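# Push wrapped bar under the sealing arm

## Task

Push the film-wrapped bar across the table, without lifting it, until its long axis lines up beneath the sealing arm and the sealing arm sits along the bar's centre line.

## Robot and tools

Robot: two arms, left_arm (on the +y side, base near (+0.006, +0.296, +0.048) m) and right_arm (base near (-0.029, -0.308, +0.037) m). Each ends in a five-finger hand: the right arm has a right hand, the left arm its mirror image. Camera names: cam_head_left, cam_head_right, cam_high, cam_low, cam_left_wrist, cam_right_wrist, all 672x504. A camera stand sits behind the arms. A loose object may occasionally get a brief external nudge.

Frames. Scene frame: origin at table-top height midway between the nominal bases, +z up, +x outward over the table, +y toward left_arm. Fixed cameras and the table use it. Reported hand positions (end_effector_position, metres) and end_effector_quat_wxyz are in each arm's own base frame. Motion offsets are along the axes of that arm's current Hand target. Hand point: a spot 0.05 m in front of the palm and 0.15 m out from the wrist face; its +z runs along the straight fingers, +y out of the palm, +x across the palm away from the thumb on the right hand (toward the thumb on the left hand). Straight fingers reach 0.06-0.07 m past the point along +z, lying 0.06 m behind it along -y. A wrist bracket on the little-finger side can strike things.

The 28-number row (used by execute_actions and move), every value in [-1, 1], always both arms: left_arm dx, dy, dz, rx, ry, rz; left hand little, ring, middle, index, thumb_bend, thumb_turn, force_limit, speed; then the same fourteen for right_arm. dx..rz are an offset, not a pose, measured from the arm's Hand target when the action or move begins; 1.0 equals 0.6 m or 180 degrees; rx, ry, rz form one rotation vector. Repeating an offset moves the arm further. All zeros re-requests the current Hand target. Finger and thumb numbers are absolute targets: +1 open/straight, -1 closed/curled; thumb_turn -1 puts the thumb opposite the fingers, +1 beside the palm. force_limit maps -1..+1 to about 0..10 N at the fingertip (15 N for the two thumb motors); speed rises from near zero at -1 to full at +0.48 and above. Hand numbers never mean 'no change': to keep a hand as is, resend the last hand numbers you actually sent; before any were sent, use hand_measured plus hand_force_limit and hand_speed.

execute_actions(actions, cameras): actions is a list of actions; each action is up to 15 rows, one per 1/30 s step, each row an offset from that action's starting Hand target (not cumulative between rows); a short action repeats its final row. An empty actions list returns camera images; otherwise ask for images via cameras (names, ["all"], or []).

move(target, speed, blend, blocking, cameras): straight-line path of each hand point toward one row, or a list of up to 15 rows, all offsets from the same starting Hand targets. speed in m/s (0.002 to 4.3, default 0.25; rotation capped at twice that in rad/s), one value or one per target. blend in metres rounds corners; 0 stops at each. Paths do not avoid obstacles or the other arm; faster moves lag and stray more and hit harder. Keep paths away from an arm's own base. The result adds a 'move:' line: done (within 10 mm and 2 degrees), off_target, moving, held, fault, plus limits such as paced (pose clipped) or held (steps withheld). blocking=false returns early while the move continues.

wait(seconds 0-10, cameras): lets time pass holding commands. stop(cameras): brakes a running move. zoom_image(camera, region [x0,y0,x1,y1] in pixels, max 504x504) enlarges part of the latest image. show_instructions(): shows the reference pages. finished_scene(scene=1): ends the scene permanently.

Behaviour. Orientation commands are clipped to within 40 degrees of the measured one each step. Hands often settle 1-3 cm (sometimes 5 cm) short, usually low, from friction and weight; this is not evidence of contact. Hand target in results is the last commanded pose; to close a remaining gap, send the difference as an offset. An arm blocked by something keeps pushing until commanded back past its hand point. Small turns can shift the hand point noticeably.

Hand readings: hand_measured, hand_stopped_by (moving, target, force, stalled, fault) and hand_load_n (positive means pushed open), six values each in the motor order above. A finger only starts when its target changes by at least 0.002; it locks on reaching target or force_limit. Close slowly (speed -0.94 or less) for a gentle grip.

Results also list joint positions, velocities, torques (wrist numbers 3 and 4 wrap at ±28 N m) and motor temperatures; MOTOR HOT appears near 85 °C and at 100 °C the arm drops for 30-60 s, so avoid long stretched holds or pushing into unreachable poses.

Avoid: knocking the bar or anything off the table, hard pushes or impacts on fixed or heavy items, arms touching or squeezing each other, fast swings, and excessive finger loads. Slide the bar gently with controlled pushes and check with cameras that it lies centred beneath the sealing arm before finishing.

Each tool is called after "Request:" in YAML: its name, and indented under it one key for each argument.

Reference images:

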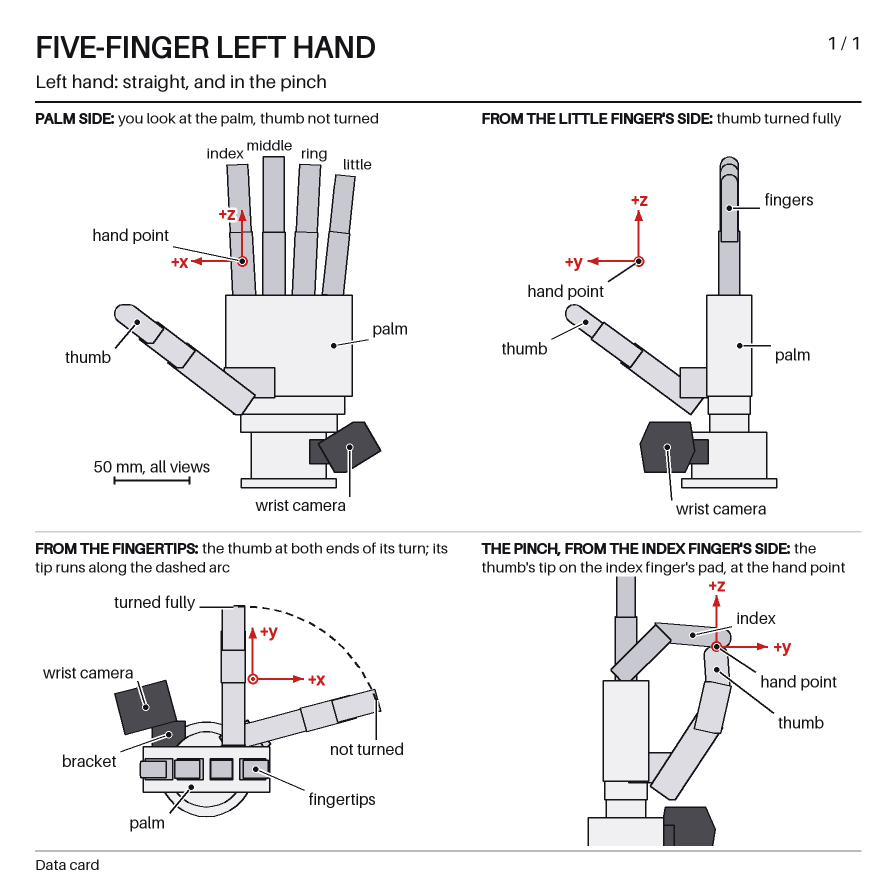

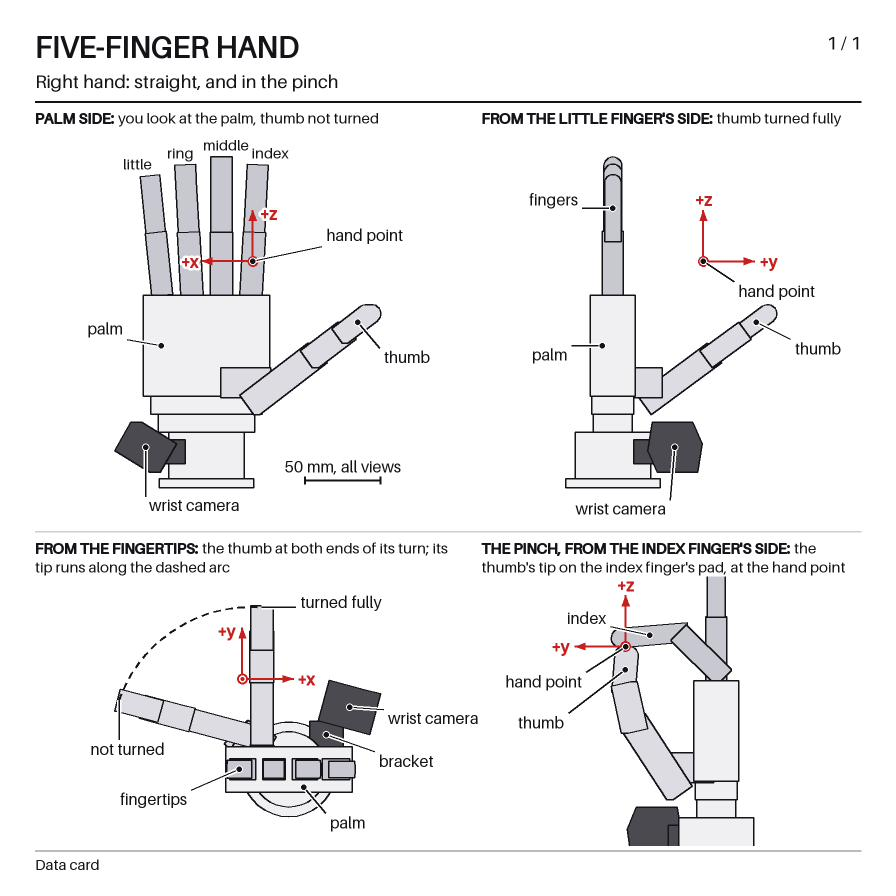

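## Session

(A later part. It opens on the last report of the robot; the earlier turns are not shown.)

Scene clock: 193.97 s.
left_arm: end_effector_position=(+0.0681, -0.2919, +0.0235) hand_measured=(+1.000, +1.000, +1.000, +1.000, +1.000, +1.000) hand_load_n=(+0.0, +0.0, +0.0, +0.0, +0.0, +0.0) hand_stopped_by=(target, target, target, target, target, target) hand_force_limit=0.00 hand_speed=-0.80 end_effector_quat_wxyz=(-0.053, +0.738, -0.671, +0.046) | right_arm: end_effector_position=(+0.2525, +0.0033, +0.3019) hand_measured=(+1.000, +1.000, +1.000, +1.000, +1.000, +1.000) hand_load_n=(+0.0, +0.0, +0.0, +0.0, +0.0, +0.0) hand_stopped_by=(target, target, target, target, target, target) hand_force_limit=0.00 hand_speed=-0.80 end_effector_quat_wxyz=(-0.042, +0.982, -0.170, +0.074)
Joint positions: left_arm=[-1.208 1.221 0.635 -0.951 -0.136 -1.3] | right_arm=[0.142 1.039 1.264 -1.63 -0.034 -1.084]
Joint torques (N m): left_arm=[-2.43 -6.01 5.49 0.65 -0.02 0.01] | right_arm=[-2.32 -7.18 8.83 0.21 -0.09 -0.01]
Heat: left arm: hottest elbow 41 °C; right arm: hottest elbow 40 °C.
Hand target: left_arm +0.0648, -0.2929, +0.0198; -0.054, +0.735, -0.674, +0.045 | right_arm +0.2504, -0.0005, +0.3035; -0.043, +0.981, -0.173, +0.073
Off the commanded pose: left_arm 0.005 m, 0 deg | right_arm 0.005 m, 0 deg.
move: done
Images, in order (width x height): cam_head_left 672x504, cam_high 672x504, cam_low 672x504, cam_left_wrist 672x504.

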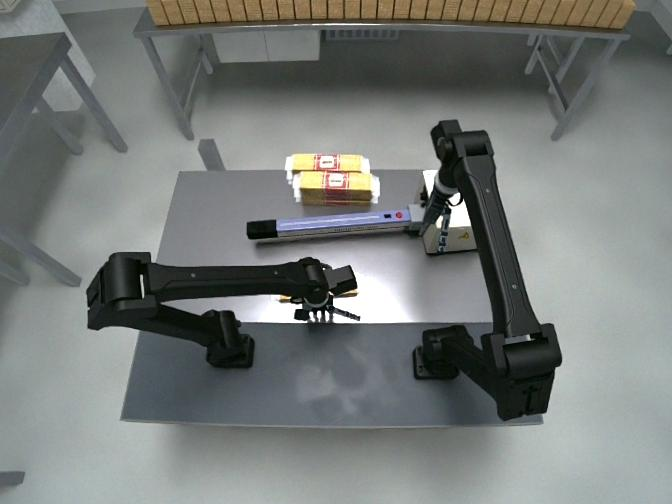

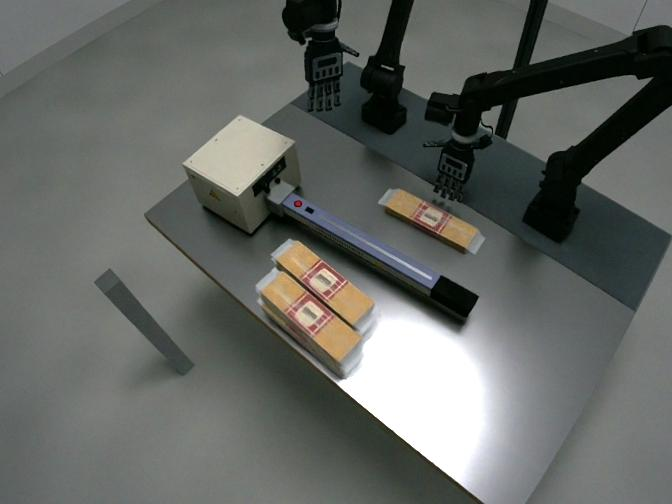

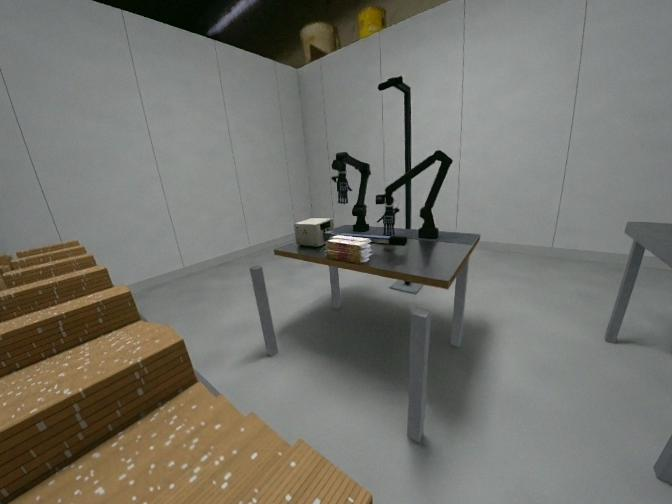

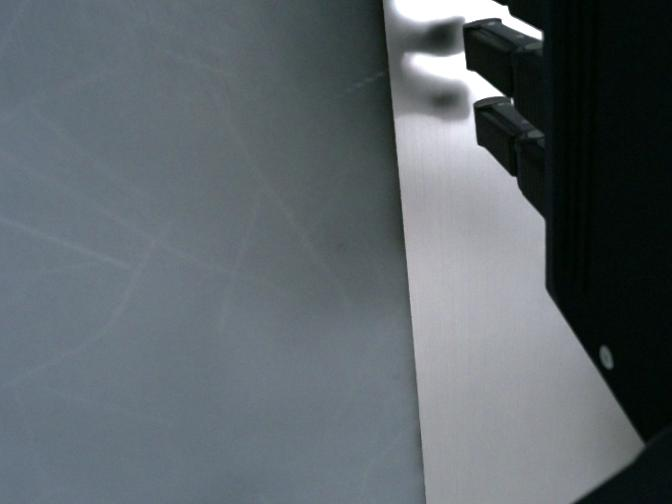

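Request:
move:
  target: [-0.0007,-0.1327,0.0137,0,0,0,1,1,1,1,1,1,0,-0.8,0,0,0,0,0,0,1,1,1,1,1,1,0,-0.8]
  speed: 0.08
  cameras: ["cam_head_left","cam_head_right","cam_high","cam_low"]

Request:
zoom_image:
  camera: "cam_high"
  region: [380, 140, 520, 280]

Request:
zoom_image:
  camera: "cam_head_left"
  region: [250, 220, 390, 340]

Scene clock: 208.30 s.
left_arm: end_effector_position=(+0.1221, -0.2668, +0.0120) hand_measured=(+1.000, +1.000, +1.000, +1.000, +1.000, +1.000) hand_load_n=(+0.0, -1.5, -1.5, +0.0, +0.0, +0.0) hand_stopped_by=(target, target, target, target, target, target) hand_force_limit=0.00 hand_speed=-0.80 end_effector_quat_wxyz=(-0.056, +0.731, -0.680, +0.020) | right_arm: end_effector_position=(+0.2525, +0.0033, +0.3019) hand_measured=(+1.000, +1.000, +1.000, +1.000, +1.000, +1.000) hand_load_n=(+0.0, +0.0, +0.0, +0.0, +0.0, +0.0) hand_stopped_by=(target, target, target, target, target, target) hand_force_limit=0.00 hand_speed=-0.80 end_effector_quat_wxyz=(-0.042, +0.982, -0.170, +0.074)
Joint positions: left_arm=[-0.989 1.289 0.655 -0.925 -0.119 -1.06] | right_arm=[0.142 1.039 1.264 -1.63 -0.034 -1.084]
Joint torques (N m): left_arm=[0.26 -6.71 8.88 0.92 -0.23 0.17] | right_arm=[-2.14 -7.41 8.73 0.57 -0.09 -0.03]
Heat: left arm: hottest elbow 40 °C; right arm: hottest elbow 40 °C.
Hand target: left_arm +0.1444, -0.2856, +0.0229; -0.054, +0.735, -0.674, +0.045 | right_arm +0.2504, -0.0005, +0.3035; -0.043, +0.981, -0.173, +0.073
Off the commanded pose: left_arm 0.031 m, 3 deg | right_arm 0.005 m, 0 deg.
move: off_target (left_arm)
Images, in order (width x height): cam_head_left 672x504, cam_head_right 672x504, cam_high 672x504, cam_low 672x504.

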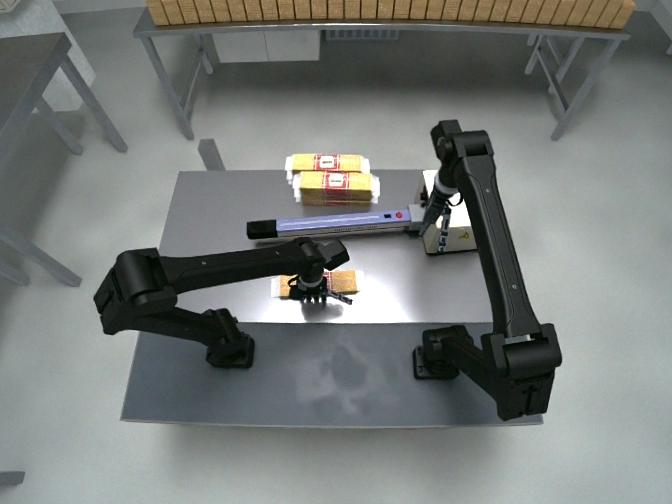

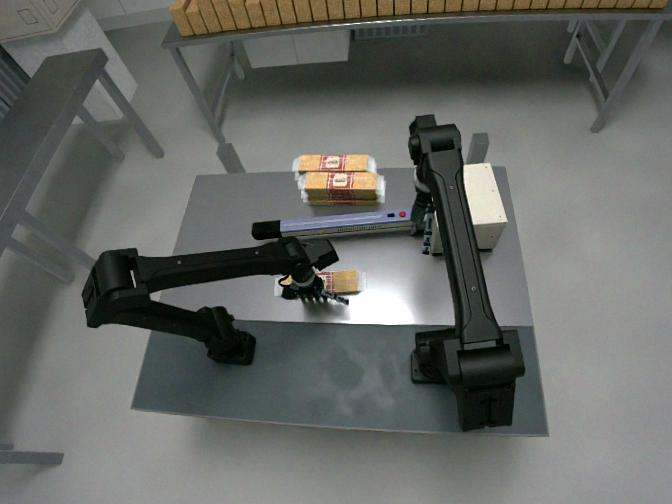

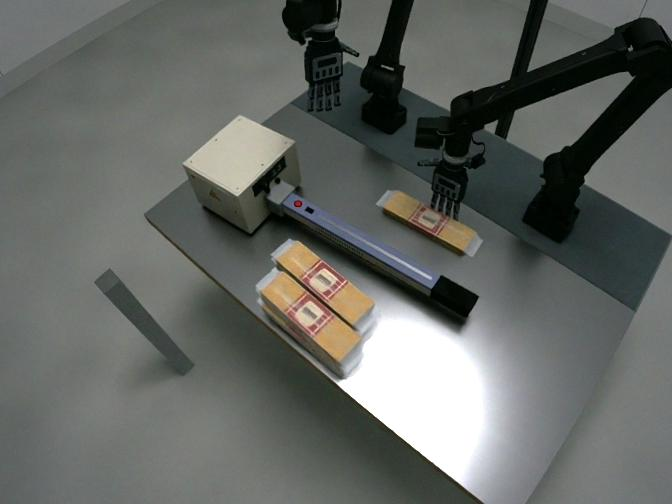

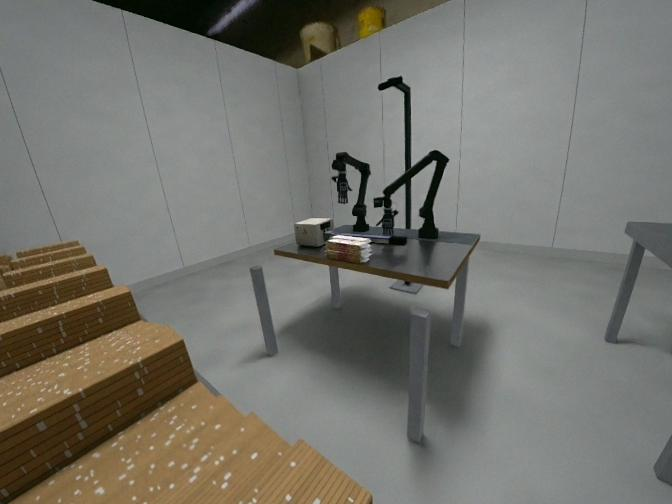

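Scaled by 3.600 from the camera's 672x504 image, which has a finer 960x720 frame.

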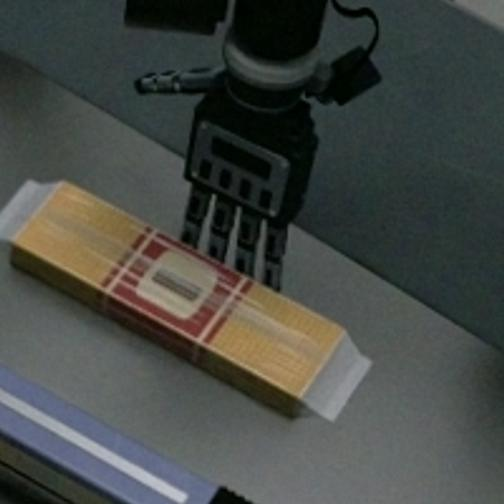

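Scaled by 3.600 from the camera's 672x504 image, which has a finer 960x720 frame.

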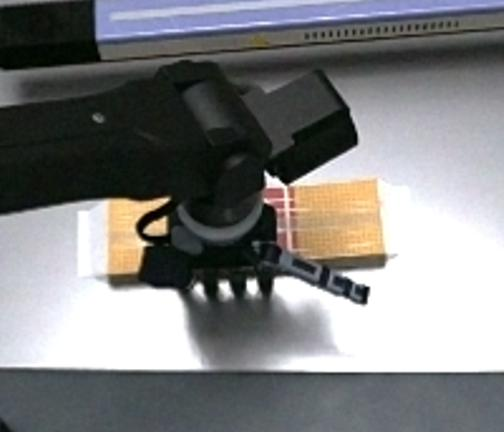

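Request:
move:
  target: [0.0378,0.0507,-0.016,0,0,0,1,1,1,1,1,1,0,-0.8,0,0,0,0,0,0,1,1,1,1,1,1,0,-0.8]
  speed: 0.08
  cameras: ["cam_head_left","cam_high"]

Request:
zoom_image:
  camera: "cam_high"
  region: [380, 140, 520, 280]

Request:
zoom_image:
  camera: "cam_head_left"
  region: [250, 220, 390, 340]

Scene clock: 228.37 s.
left_arm: end_effector_position=(+0.1102, -0.2927, +0.0173) hand_measured=(+1.000, +1.000, +1.000, +1.000, +1.000, +1.000) hand_load_n=(+0.0, +0.0, +0.0, +0.0, +0.0, +0.0) hand_stopped_by=(target, target, target, target, target, target) hand_force_limit=0.00 hand_speed=-0.80 end_effector_quat_wxyz=(-0.057, +0.737, -0.673, +0.032) | right_arm: end_effector_position=(+0.2525, +0.0033, +0.3019) hand_measured=(+1.000, +1.000, +1.000, +1.000, +1.000, +1.000) hand_load_n=(+0.0, +0.0, +0.0, +0.0, +0.0, +0.0) hand_stopped_by=(target, target, target, target, target, target) hand_force_limit=0.00 hand_speed=-0.80 end_effector_quat_wxyz=(-0.042, +0.982, -0.170, +0.074)
Joint positions: left_arm=[-1.075 1.305 0.687 -0.93 -0.13 -1.165] | right_arm=[0.142 1.039 1.264 -1.63 -0.034 -1.084]
Joint torques (N m): left_arm=[-2.61 -7.18 8.62 -0.05 -0.02 -0.01] | right_arm=[-2.08 -7.53 8.99 0.4 -0.17 -0.01]
Heat: left arm: hottest elbow 42 °C; right arm: hottest elbow 40 °C.
Hand target: left_arm +0.1150, -0.3110, +0.0279; -0.054, +0.735, -0.674, +0.045 | right_arm +0.2504, -0.0005, +0.3035; -0.043, +0.981, -0.173, +0.073
Off the commanded pose: left_arm 0.022 m, 2 deg | right_arm 0.005 m, 0 deg.
move: off_target (left_arm)
Images, in order (width x height): cam_head_left 672x504, cam_high 672x504.

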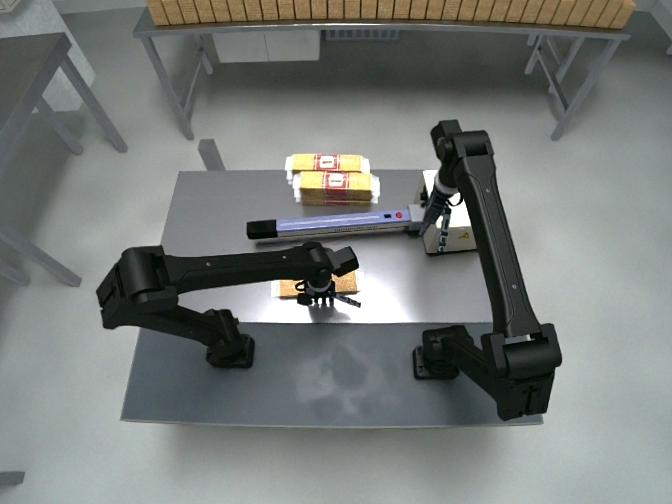

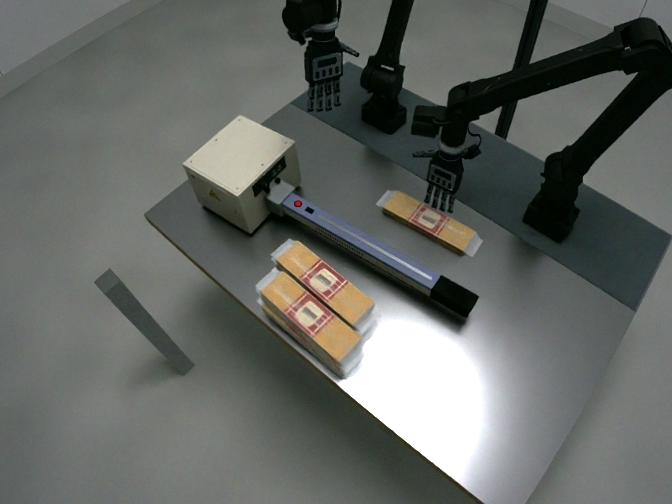

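Scaled by 3.600 from the camera's 672x504 image, which has a finer 960x720 frame.

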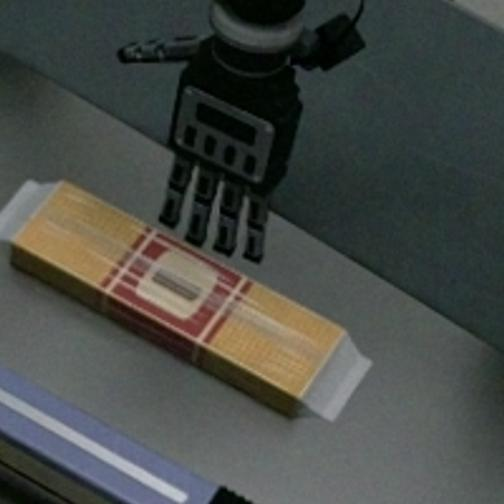

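Scaled by 3.600 from the camera's 672x504 image, which has a finer 960x720 frame.

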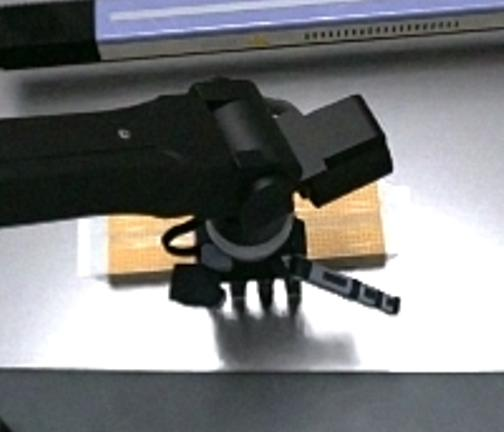

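Request:
move:
  target: [-0.0005,-0.1163,0.0113,0,0,0,1,1,1,1,1,1,0,-0.8,0,0,0,0,0,0,1,1,1,1,1,1,0,-0.8]
  speed: 0.06
  cameras: ["cam_head_left","cam_high"]

Request:
zoom_image:
  camera: "cam_high"
  region: [380, 140, 520, 280]

Request:
zoom_image:
  camera: "cam_head_left"
  region: [250, 210, 390, 330]

Scene clock: 240.70 s.
left_arm: end_effector_position=(+0.1633, -0.2878, +0.0191) hand_measured=(+1.000, +1.000, +1.000, +1.000, +1.000, +1.000) hand_load_n=(+0.0, -2.0, +0.0, +0.0, +0.0, +0.0) hand_stopped_by=(target, target, target, target, target, target) hand_force_limit=0.00 hand_speed=-0.80 end_effector_quat_wxyz=(-0.057, +0.733, -0.678, +0.022) | right_arm: end_effector_position=(+0.2525, +0.0033, +0.3019) hand_measured=(+1.000, +1.000, +1.000, +1.000, +1.000, +1.000) hand_load_n=(+0.0, +0.0, +0.0, +0.0, +0.0, +0.0) hand_stopped_by=(target, target, target, target, target, target) hand_force_limit=0.00 hand_speed=-0.80 end_effector_quat_wxyz=(-0.042, +0.982, -0.170, +0.074)
Joint positions: left_arm=[-0.921 1.38 0.763 -0.93 -0.119 -0.997] | right_arm=[0.142 1.039 1.264 -1.63 -0.034 -1.084]
Joint torques (N m): left_arm=[-0.03 -8.47 9.05 0.66 -0.05 0.16] | right_arm=[-1.9 -7 8.75 0.34 -0.11 -0.09]
Heat: left arm: hottest elbow 42 °C; right arm: hottest elbow 40 °C.
Hand target: left_arm +0.1849, -0.3046, +0.0309; -0.054, +0.735, -0.674, +0.045 | right_arm +0.2504, -0.0005, +0.3035; -0.043, +0.981, -0.173, +0.073
Off the commanded pose: left_arm 0.030 m, 3 deg | right_arm 0.005 m, 0 deg.
move: off_target (left_arm)
Images, in order (width x height): cam_head_left 672x504, cam_high 672x504.

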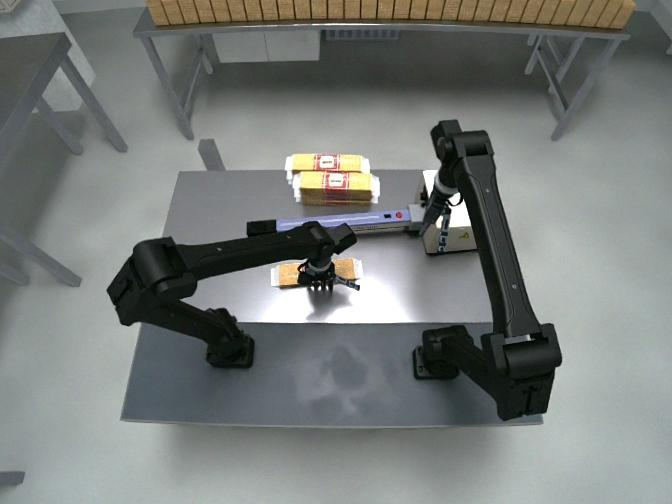

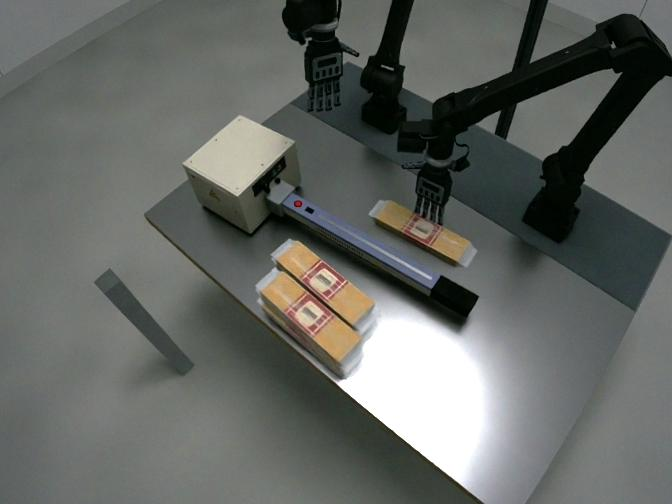

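Scaled by 3.600 from the camera's 672x504 image, which has a finer 960x720 frame.

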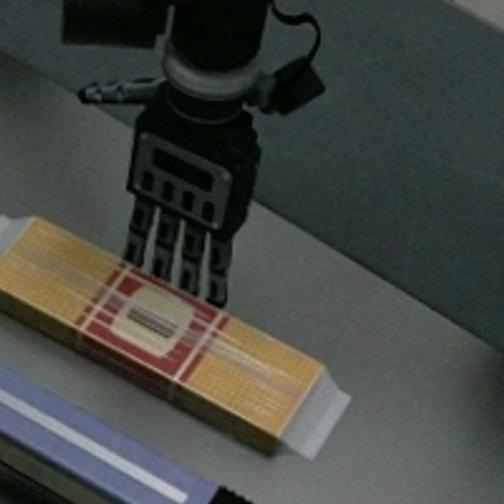

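Scaled by 3.600 from the camera's 672x504 image, which has a finer 960x720 frame.

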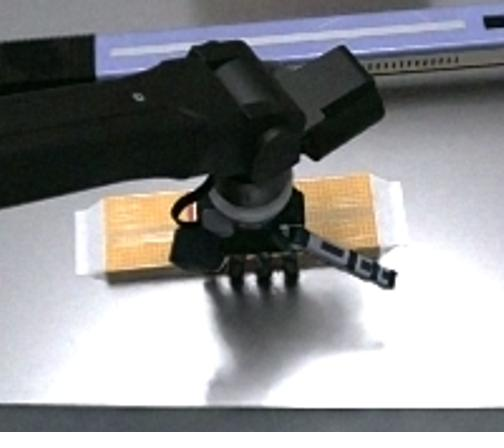

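Request:
move:
  target: [-0.014,-0.1337,0.0157,0,0,-0.004,1,1,1,1,1,1,0,-0.8,0,0,0,0,0,0,1,1,1,1,1,1,0,-0.8]
  speed: 0.06
  cameras: ["cam_head_left","cam_high","cam_head_right"]

Request:
zoom_image:
  camera: "cam_high"
  region: [360, 140, 500, 280]

Request:
zoom_image:
  camera: "cam_head_left"
  region: [240, 190, 380, 310]

Scene clock: 257.90 s.
left_arm: end_effector_position=(+0.2385, -0.2754, +0.0211) hand_measured=(+1.000, +1.000, +1.000, +1.000, +1.000, +1.000) hand_load_n=(+0.0, -1.5, +0.0, +0.0, +0.0, +0.0) hand_stopped_by=(target, target, target, target, target, target) hand_force_limit=0.00 hand_speed=-0.80 end_effector_quat_wxyz=(-0.053, +0.737, -0.673, +0.019) | right_arm: end_effector_position=(+0.2525, +0.0033, +0.3019) hand_measured=(+1.000, +1.000, +1.000, +1.000, +1.000, +1.000) hand_load_n=(+0.0, +0.0, +0.0, +0.0, +0.0, +0.0) hand_stopped_by=(target, target, target, target, target, target) hand_force_limit=0.00 hand_speed=-0.80 end_effector_quat_wxyz=(-0.042, +0.982, -0.170, +0.074)
Joint positions: left_arm=[-0.734 1.482 0.874 -0.924 -0.105 -0.822] | right_arm=[0.142 1.039 1.264 -1.63 -0.034 -1.084]
Joint torques (N m): left_arm=[-0.15 -10.34 9.25 0.87 0 0.17] | right_arm=[-1.61 -7.47 8.66 0.31 -0.11 0]
Heat: left arm: hottest elbow 42 °C; right arm: hottest elbow 40 °C.
Hand target: left_arm +0.2645, -0.2892, +0.0329; -0.054, +0.739, -0.670, +0.045 | right_arm +0.2504, -0.0005, +0.3035; -0.043, +0.981, -0.173, +0.073
Off the commanded pose: left_arm 0.032 m, 3 deg | right_arm 0.005 m, 0 deg.
move: off_target (left_arm)
Images, in order (width x height): cam_head_left 672x504, cam_head_right 672x504, cam_high 672x504.

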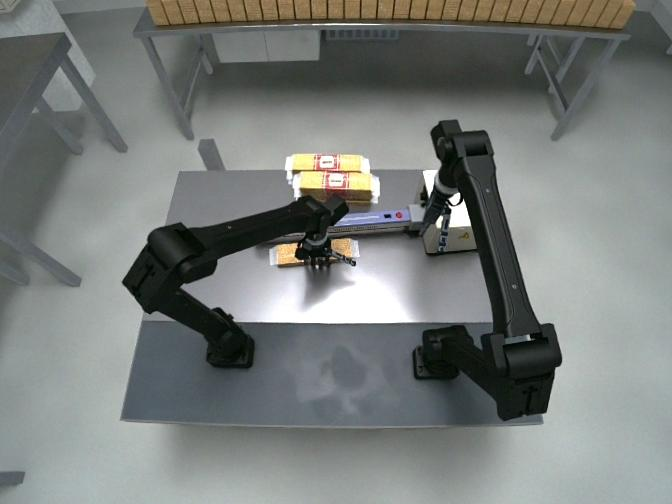

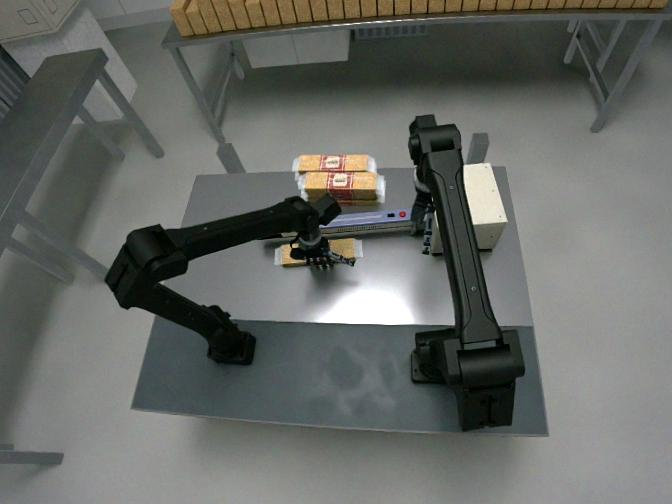

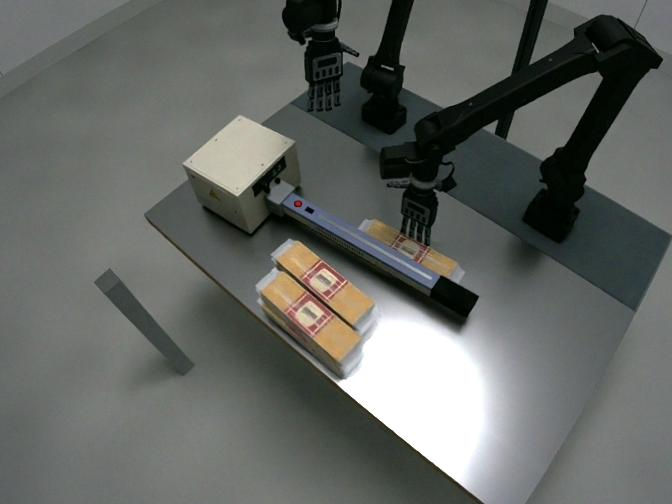

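Scaled by 3.600 from the camera's 672x504 image, which has a finer 960x720 frame.

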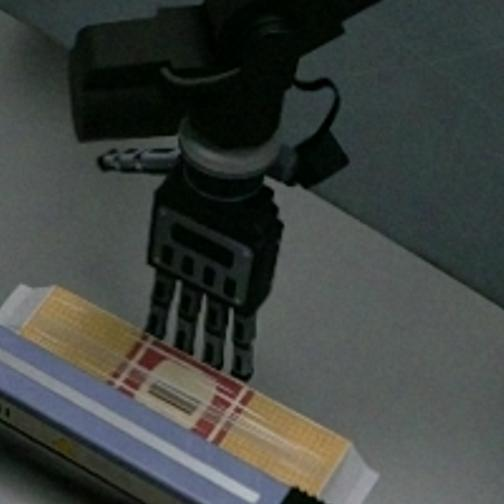

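Scaled by 3.600 from the camera's 672x504 image, which has a finer 960x720 frame.

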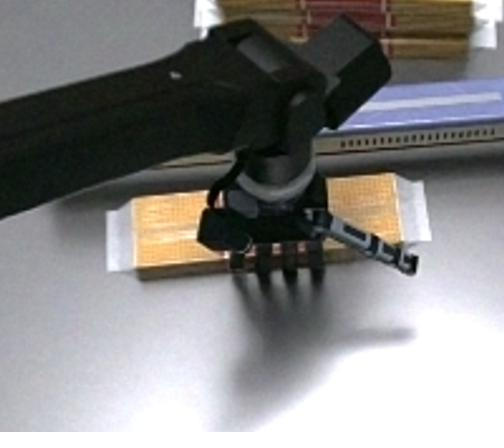

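Request:
move:
  target: [0.0006,-0.0907,0.0112,0,0,0,1,1,1,1,1,1,0,-0.8,0,0,0,0,0,0,1,1,1,1,1,1,0,-0.8]
  speed: 0.05
  cameras: ["cam_head_left","cam_high","cam_head_right","cam_low"]

Request:
zoom_image:
  camera: "cam_high"
  region: [350, 160, 490, 300]

Request:
zoom_image:
  camera: "cam_head_left"
  region: [240, 180, 380, 300]

Request:
zoom_image:
  camera: "cam_low"
  region: [330, 180, 430, 260]

Scene clock: 273.37 s.
left_arm: end_effector_position=(+0.2933, -0.2743, +0.0219) hand_measured=(+1.000, +1.000, +1.000, +1.000, +1.000, +1.000) hand_load_n=(-0.5, -1.5, +0.0, +0.0, +0.0, +0.0) hand_stopped_by=(target, target, target, target, target, target) hand_force_limit=0.00 hand_speed=-0.80 end_effector_quat_wxyz=(-0.051, +0.738, -0.673, +0.023) | right_arm: end_effector_position=(+0.2525, +0.0033, +0.3019) hand_measured=(+1.000, +1.000, +1.000, +1.000, +1.000, +1.000) hand_load_n=(+0.0, +0.0, +0.0, +0.0, +0.0, +0.0) hand_stopped_by=(target, target, target, target, target, target) hand_force_limit=0.00 hand_speed=-0.80 end_effector_quat_wxyz=(-0.042, +0.982, -0.170, +0.074)
Joint positions: left_arm=[-0.641 1.574 0.983 -0.924 -0.096 -0.73] | right_arm=[0.142 1.039 1.264 -1.63 -0.034 -1.084]
Joint torques (N m): left_arm=[-0.15 -11.93 9.42 0.51 0.04 0.19] | right_arm=[-1.79 -7.59 8.92 0.51 -0.11 -0.03]
Heat: left arm: hottest elbow 43 °C; right arm: hottest elbow 40 °C.
Hand target: left_arm +0.3191, -0.2841, +0.0339; -0.054, +0.740, -0.669, +0.045 | right_arm +0.2504, -0.0005, +0.3035; -0.043, +0.981, -0.173, +0.073
Off the commanded pose: left_arm 0.030 m, 3 deg | right_arm 0.005 m, 0 deg.
move: off_target (left_arm)
Images, in order (width x height): cam_head_left 672x504, cam_head_right 672x504, cam_high 672x504, cam_low 672x504.

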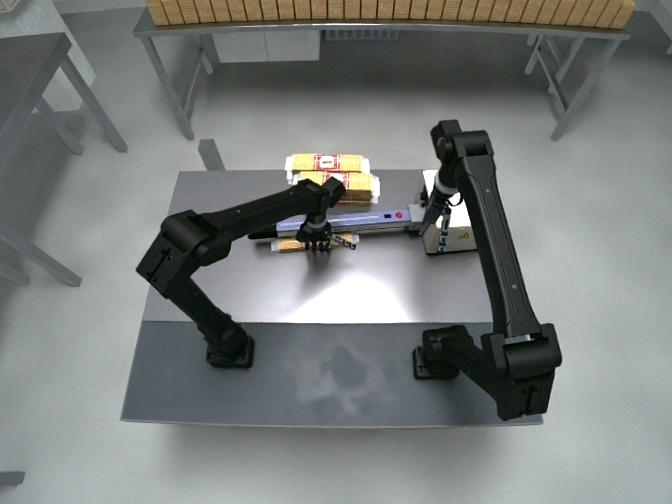

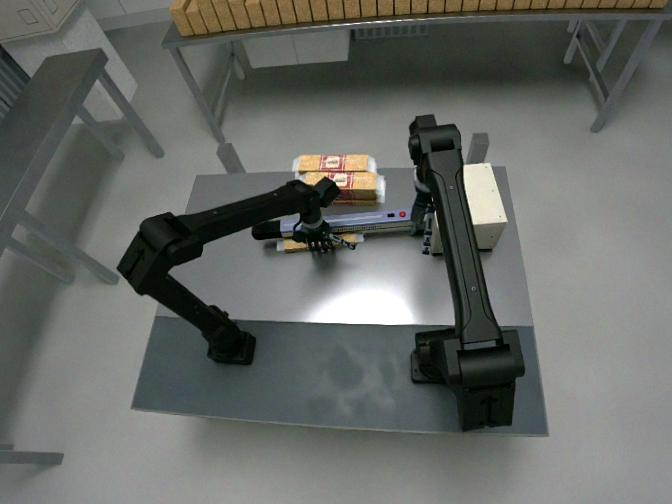

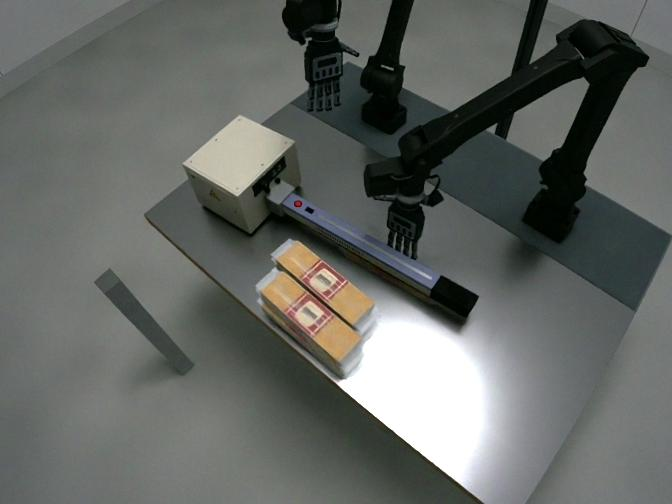

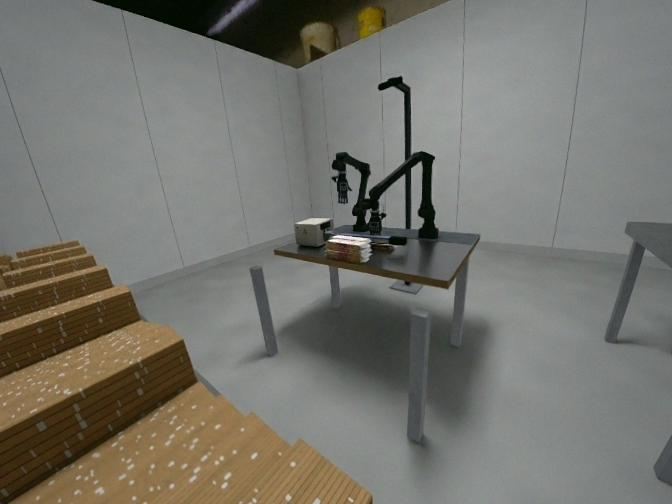

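Scaled by 3.600 from the camera's 672x504 image, which has a finer 960x720 frame.

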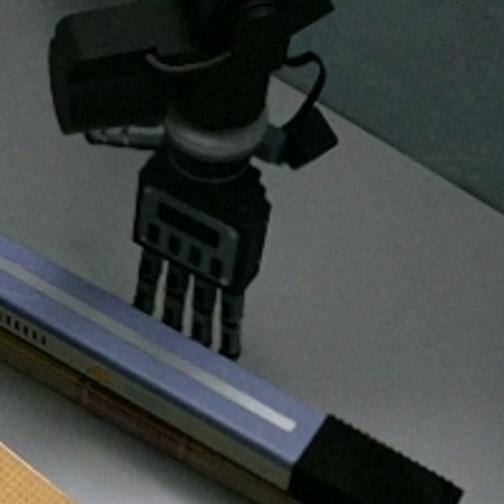

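Scaled by 3.600 from the camera's 672x504 image, which has a finer 960x720 frame.

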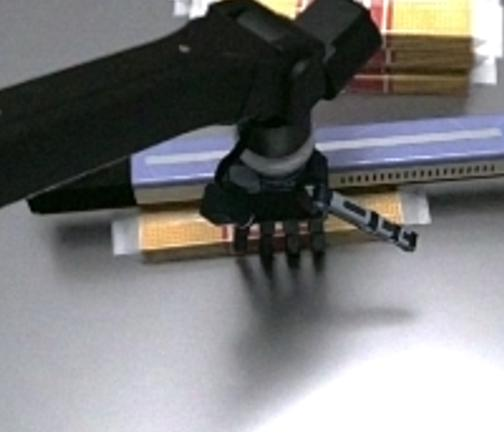

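Scaled by 5.040 from the camera's 672x504 image, which has a finer 960x720 frame.

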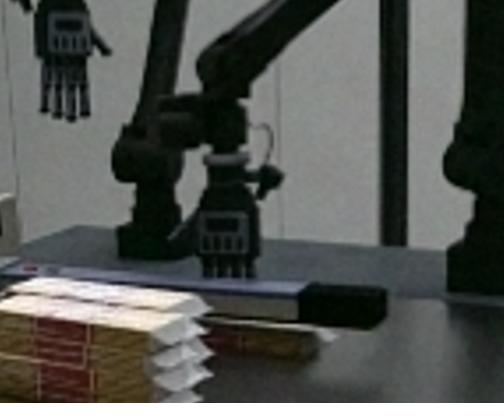

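Request:
zoom_image:
  camera: "cam_high"
  region: [330, 210, 450, 310]

Request:
zoom_image:
  camera: "cam_head_left"
  region: [260, 210, 380, 270]

Request:
zoom_image:
  camera: "cam_head_right"
  region: [260, 210, 380, 270]

Scaled by 4.200 from the camera's 672x504 image, which has a finer 960x720 frame.

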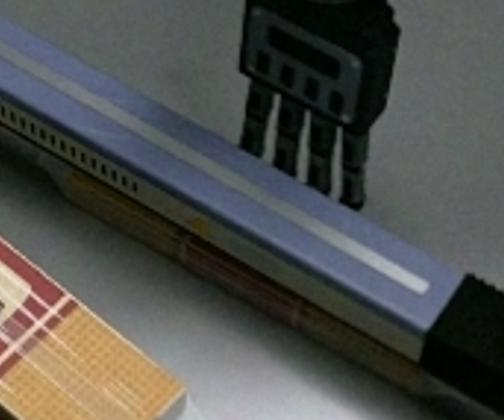

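Scaled by 4.200 from the camera's 672x504 image, which has a finer 960x720 frame.

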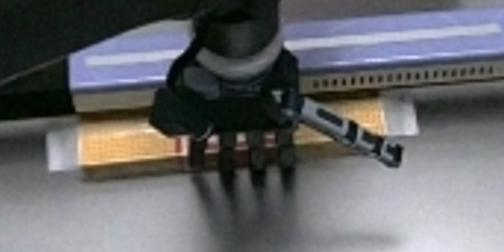

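Scaled by 4.200 from the camera's 672x504 image, which has a finer 960x720 frame.

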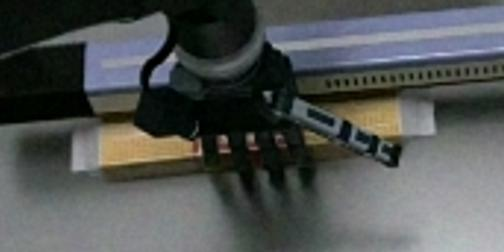

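Request:
move:
  target: [-0.0082,-0.0322,0.0047,0,0,0,1,1,1,1,1,1,0,-0.8,0,0,0,0,0,0,1,1,1,1,1,1,0,-0.8]
  speed: 0.04
  cameras: ["cam_head_left","cam_high","cam_head_right"]

Request:
zoom_image:
  camera: "cam_high"
  region: [330, 210, 450, 310]

Request:
zoom_image:
  camera: "cam_head_left"
  region: [260, 200, 380, 260]

Request:
zoom_image:
  camera: "cam_head_right"
  region: [260, 200, 380, 260]

Scene clock: 345.47 s.
left_arm: end_effector_position=(+0.3122, -0.2699, +0.0222) hand_measured=(+1.000, +1.000, +1.000, +1.000, +1.000, +1.000) hand_load_n=(+0.0, -1.5, +0.0, +0.0, +0.0, +0.0) hand_stopped_by=(target, target, target, target, target, target) hand_force_limit=0.00 hand_speed=-0.80 end_effector_quat_wxyz=(-0.049, +0.737, -0.674, +0.025) | right_arm: end_effector_position=(+0.2525, +0.0033, +0.3019) hand_measured=(+1.000, +1.000, +1.000, +1.000, +1.000, +1.000) hand_load_n=(+0.0, +0.0, +0.0, +0.0, +0.0, +0.0) hand_stopped_by=(target, target, target, target, target, target) hand_force_limit=0.00 hand_speed=-0.80 end_effector_quat_wxyz=(-0.042, +0.982, -0.170, +0.074)
Joint positions: left_arm=[-0.604 1.601 1.017 -0.924 -0.091 -0.692] | right_arm=[0.142 1.039 1.264 -1.63 -0.034 -1.084]
Joint torques (N m): left_arm=[-0.03 -12.45 9.43 0.43 -0.01 0.14] | right_arm=[-2.9 -7.71 8.65 0.32 -0.12 -0.05]
Heat: left arm: hottest elbow 44 °C; right arm: hottest elbow 40 °C.
Hand target: left_arm +0.3380, -0.2773, +0.0338; -0.054, +0.740, -0.669, +0.045 | right_arm +0.2504, -0.0005, +0.3035; -0.043, +0.981, -0.173, +0.073
Off the commanded pose: left_arm 0.029 m, 2 deg | right_arm 0.005 m, 0 deg.
move: off_target (left_arm)
Images, in order (width x height): cam_head_left 672x504, cam_head_right 672x504, cam_high 672x504.

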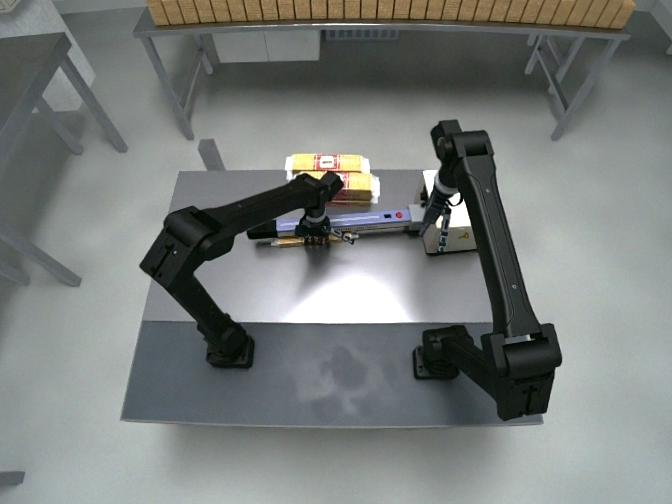

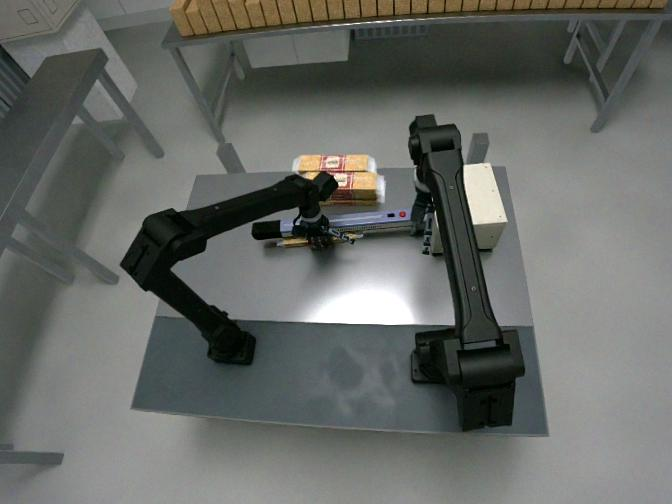

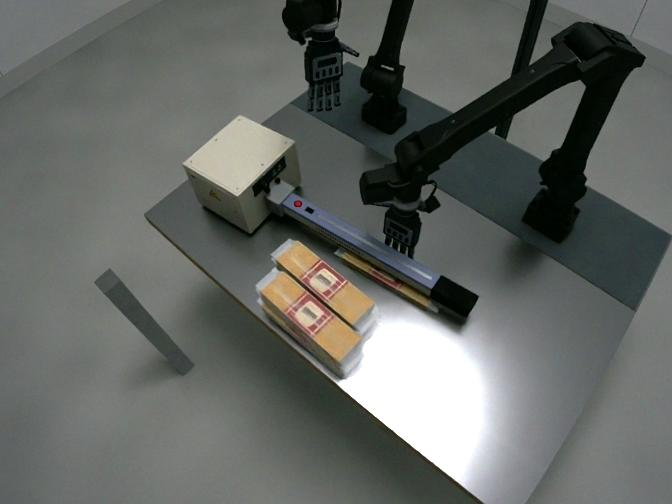

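Scaled by 4.200 from the camera's 672x504 image, which has a finer 960x720 frame.

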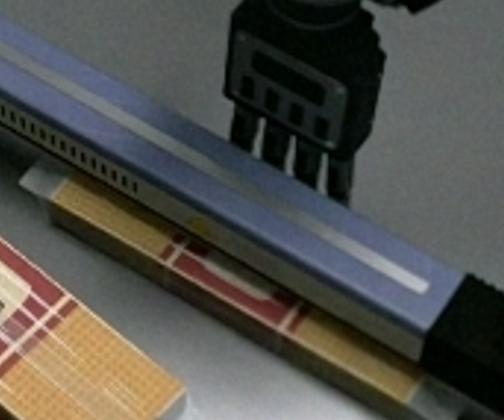

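Scaled by 4.200 from the camera's 672x504 image, which has a finer 960x720 frame.

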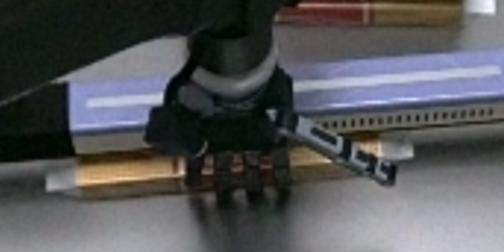

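Scaled by 4.200 from the camera's 672x504 image, which has a finer 960x720 frame.

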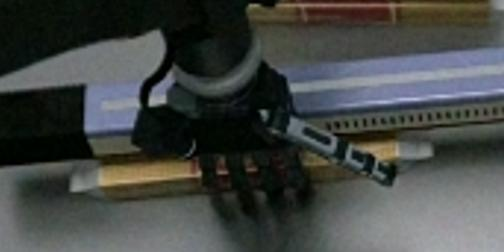

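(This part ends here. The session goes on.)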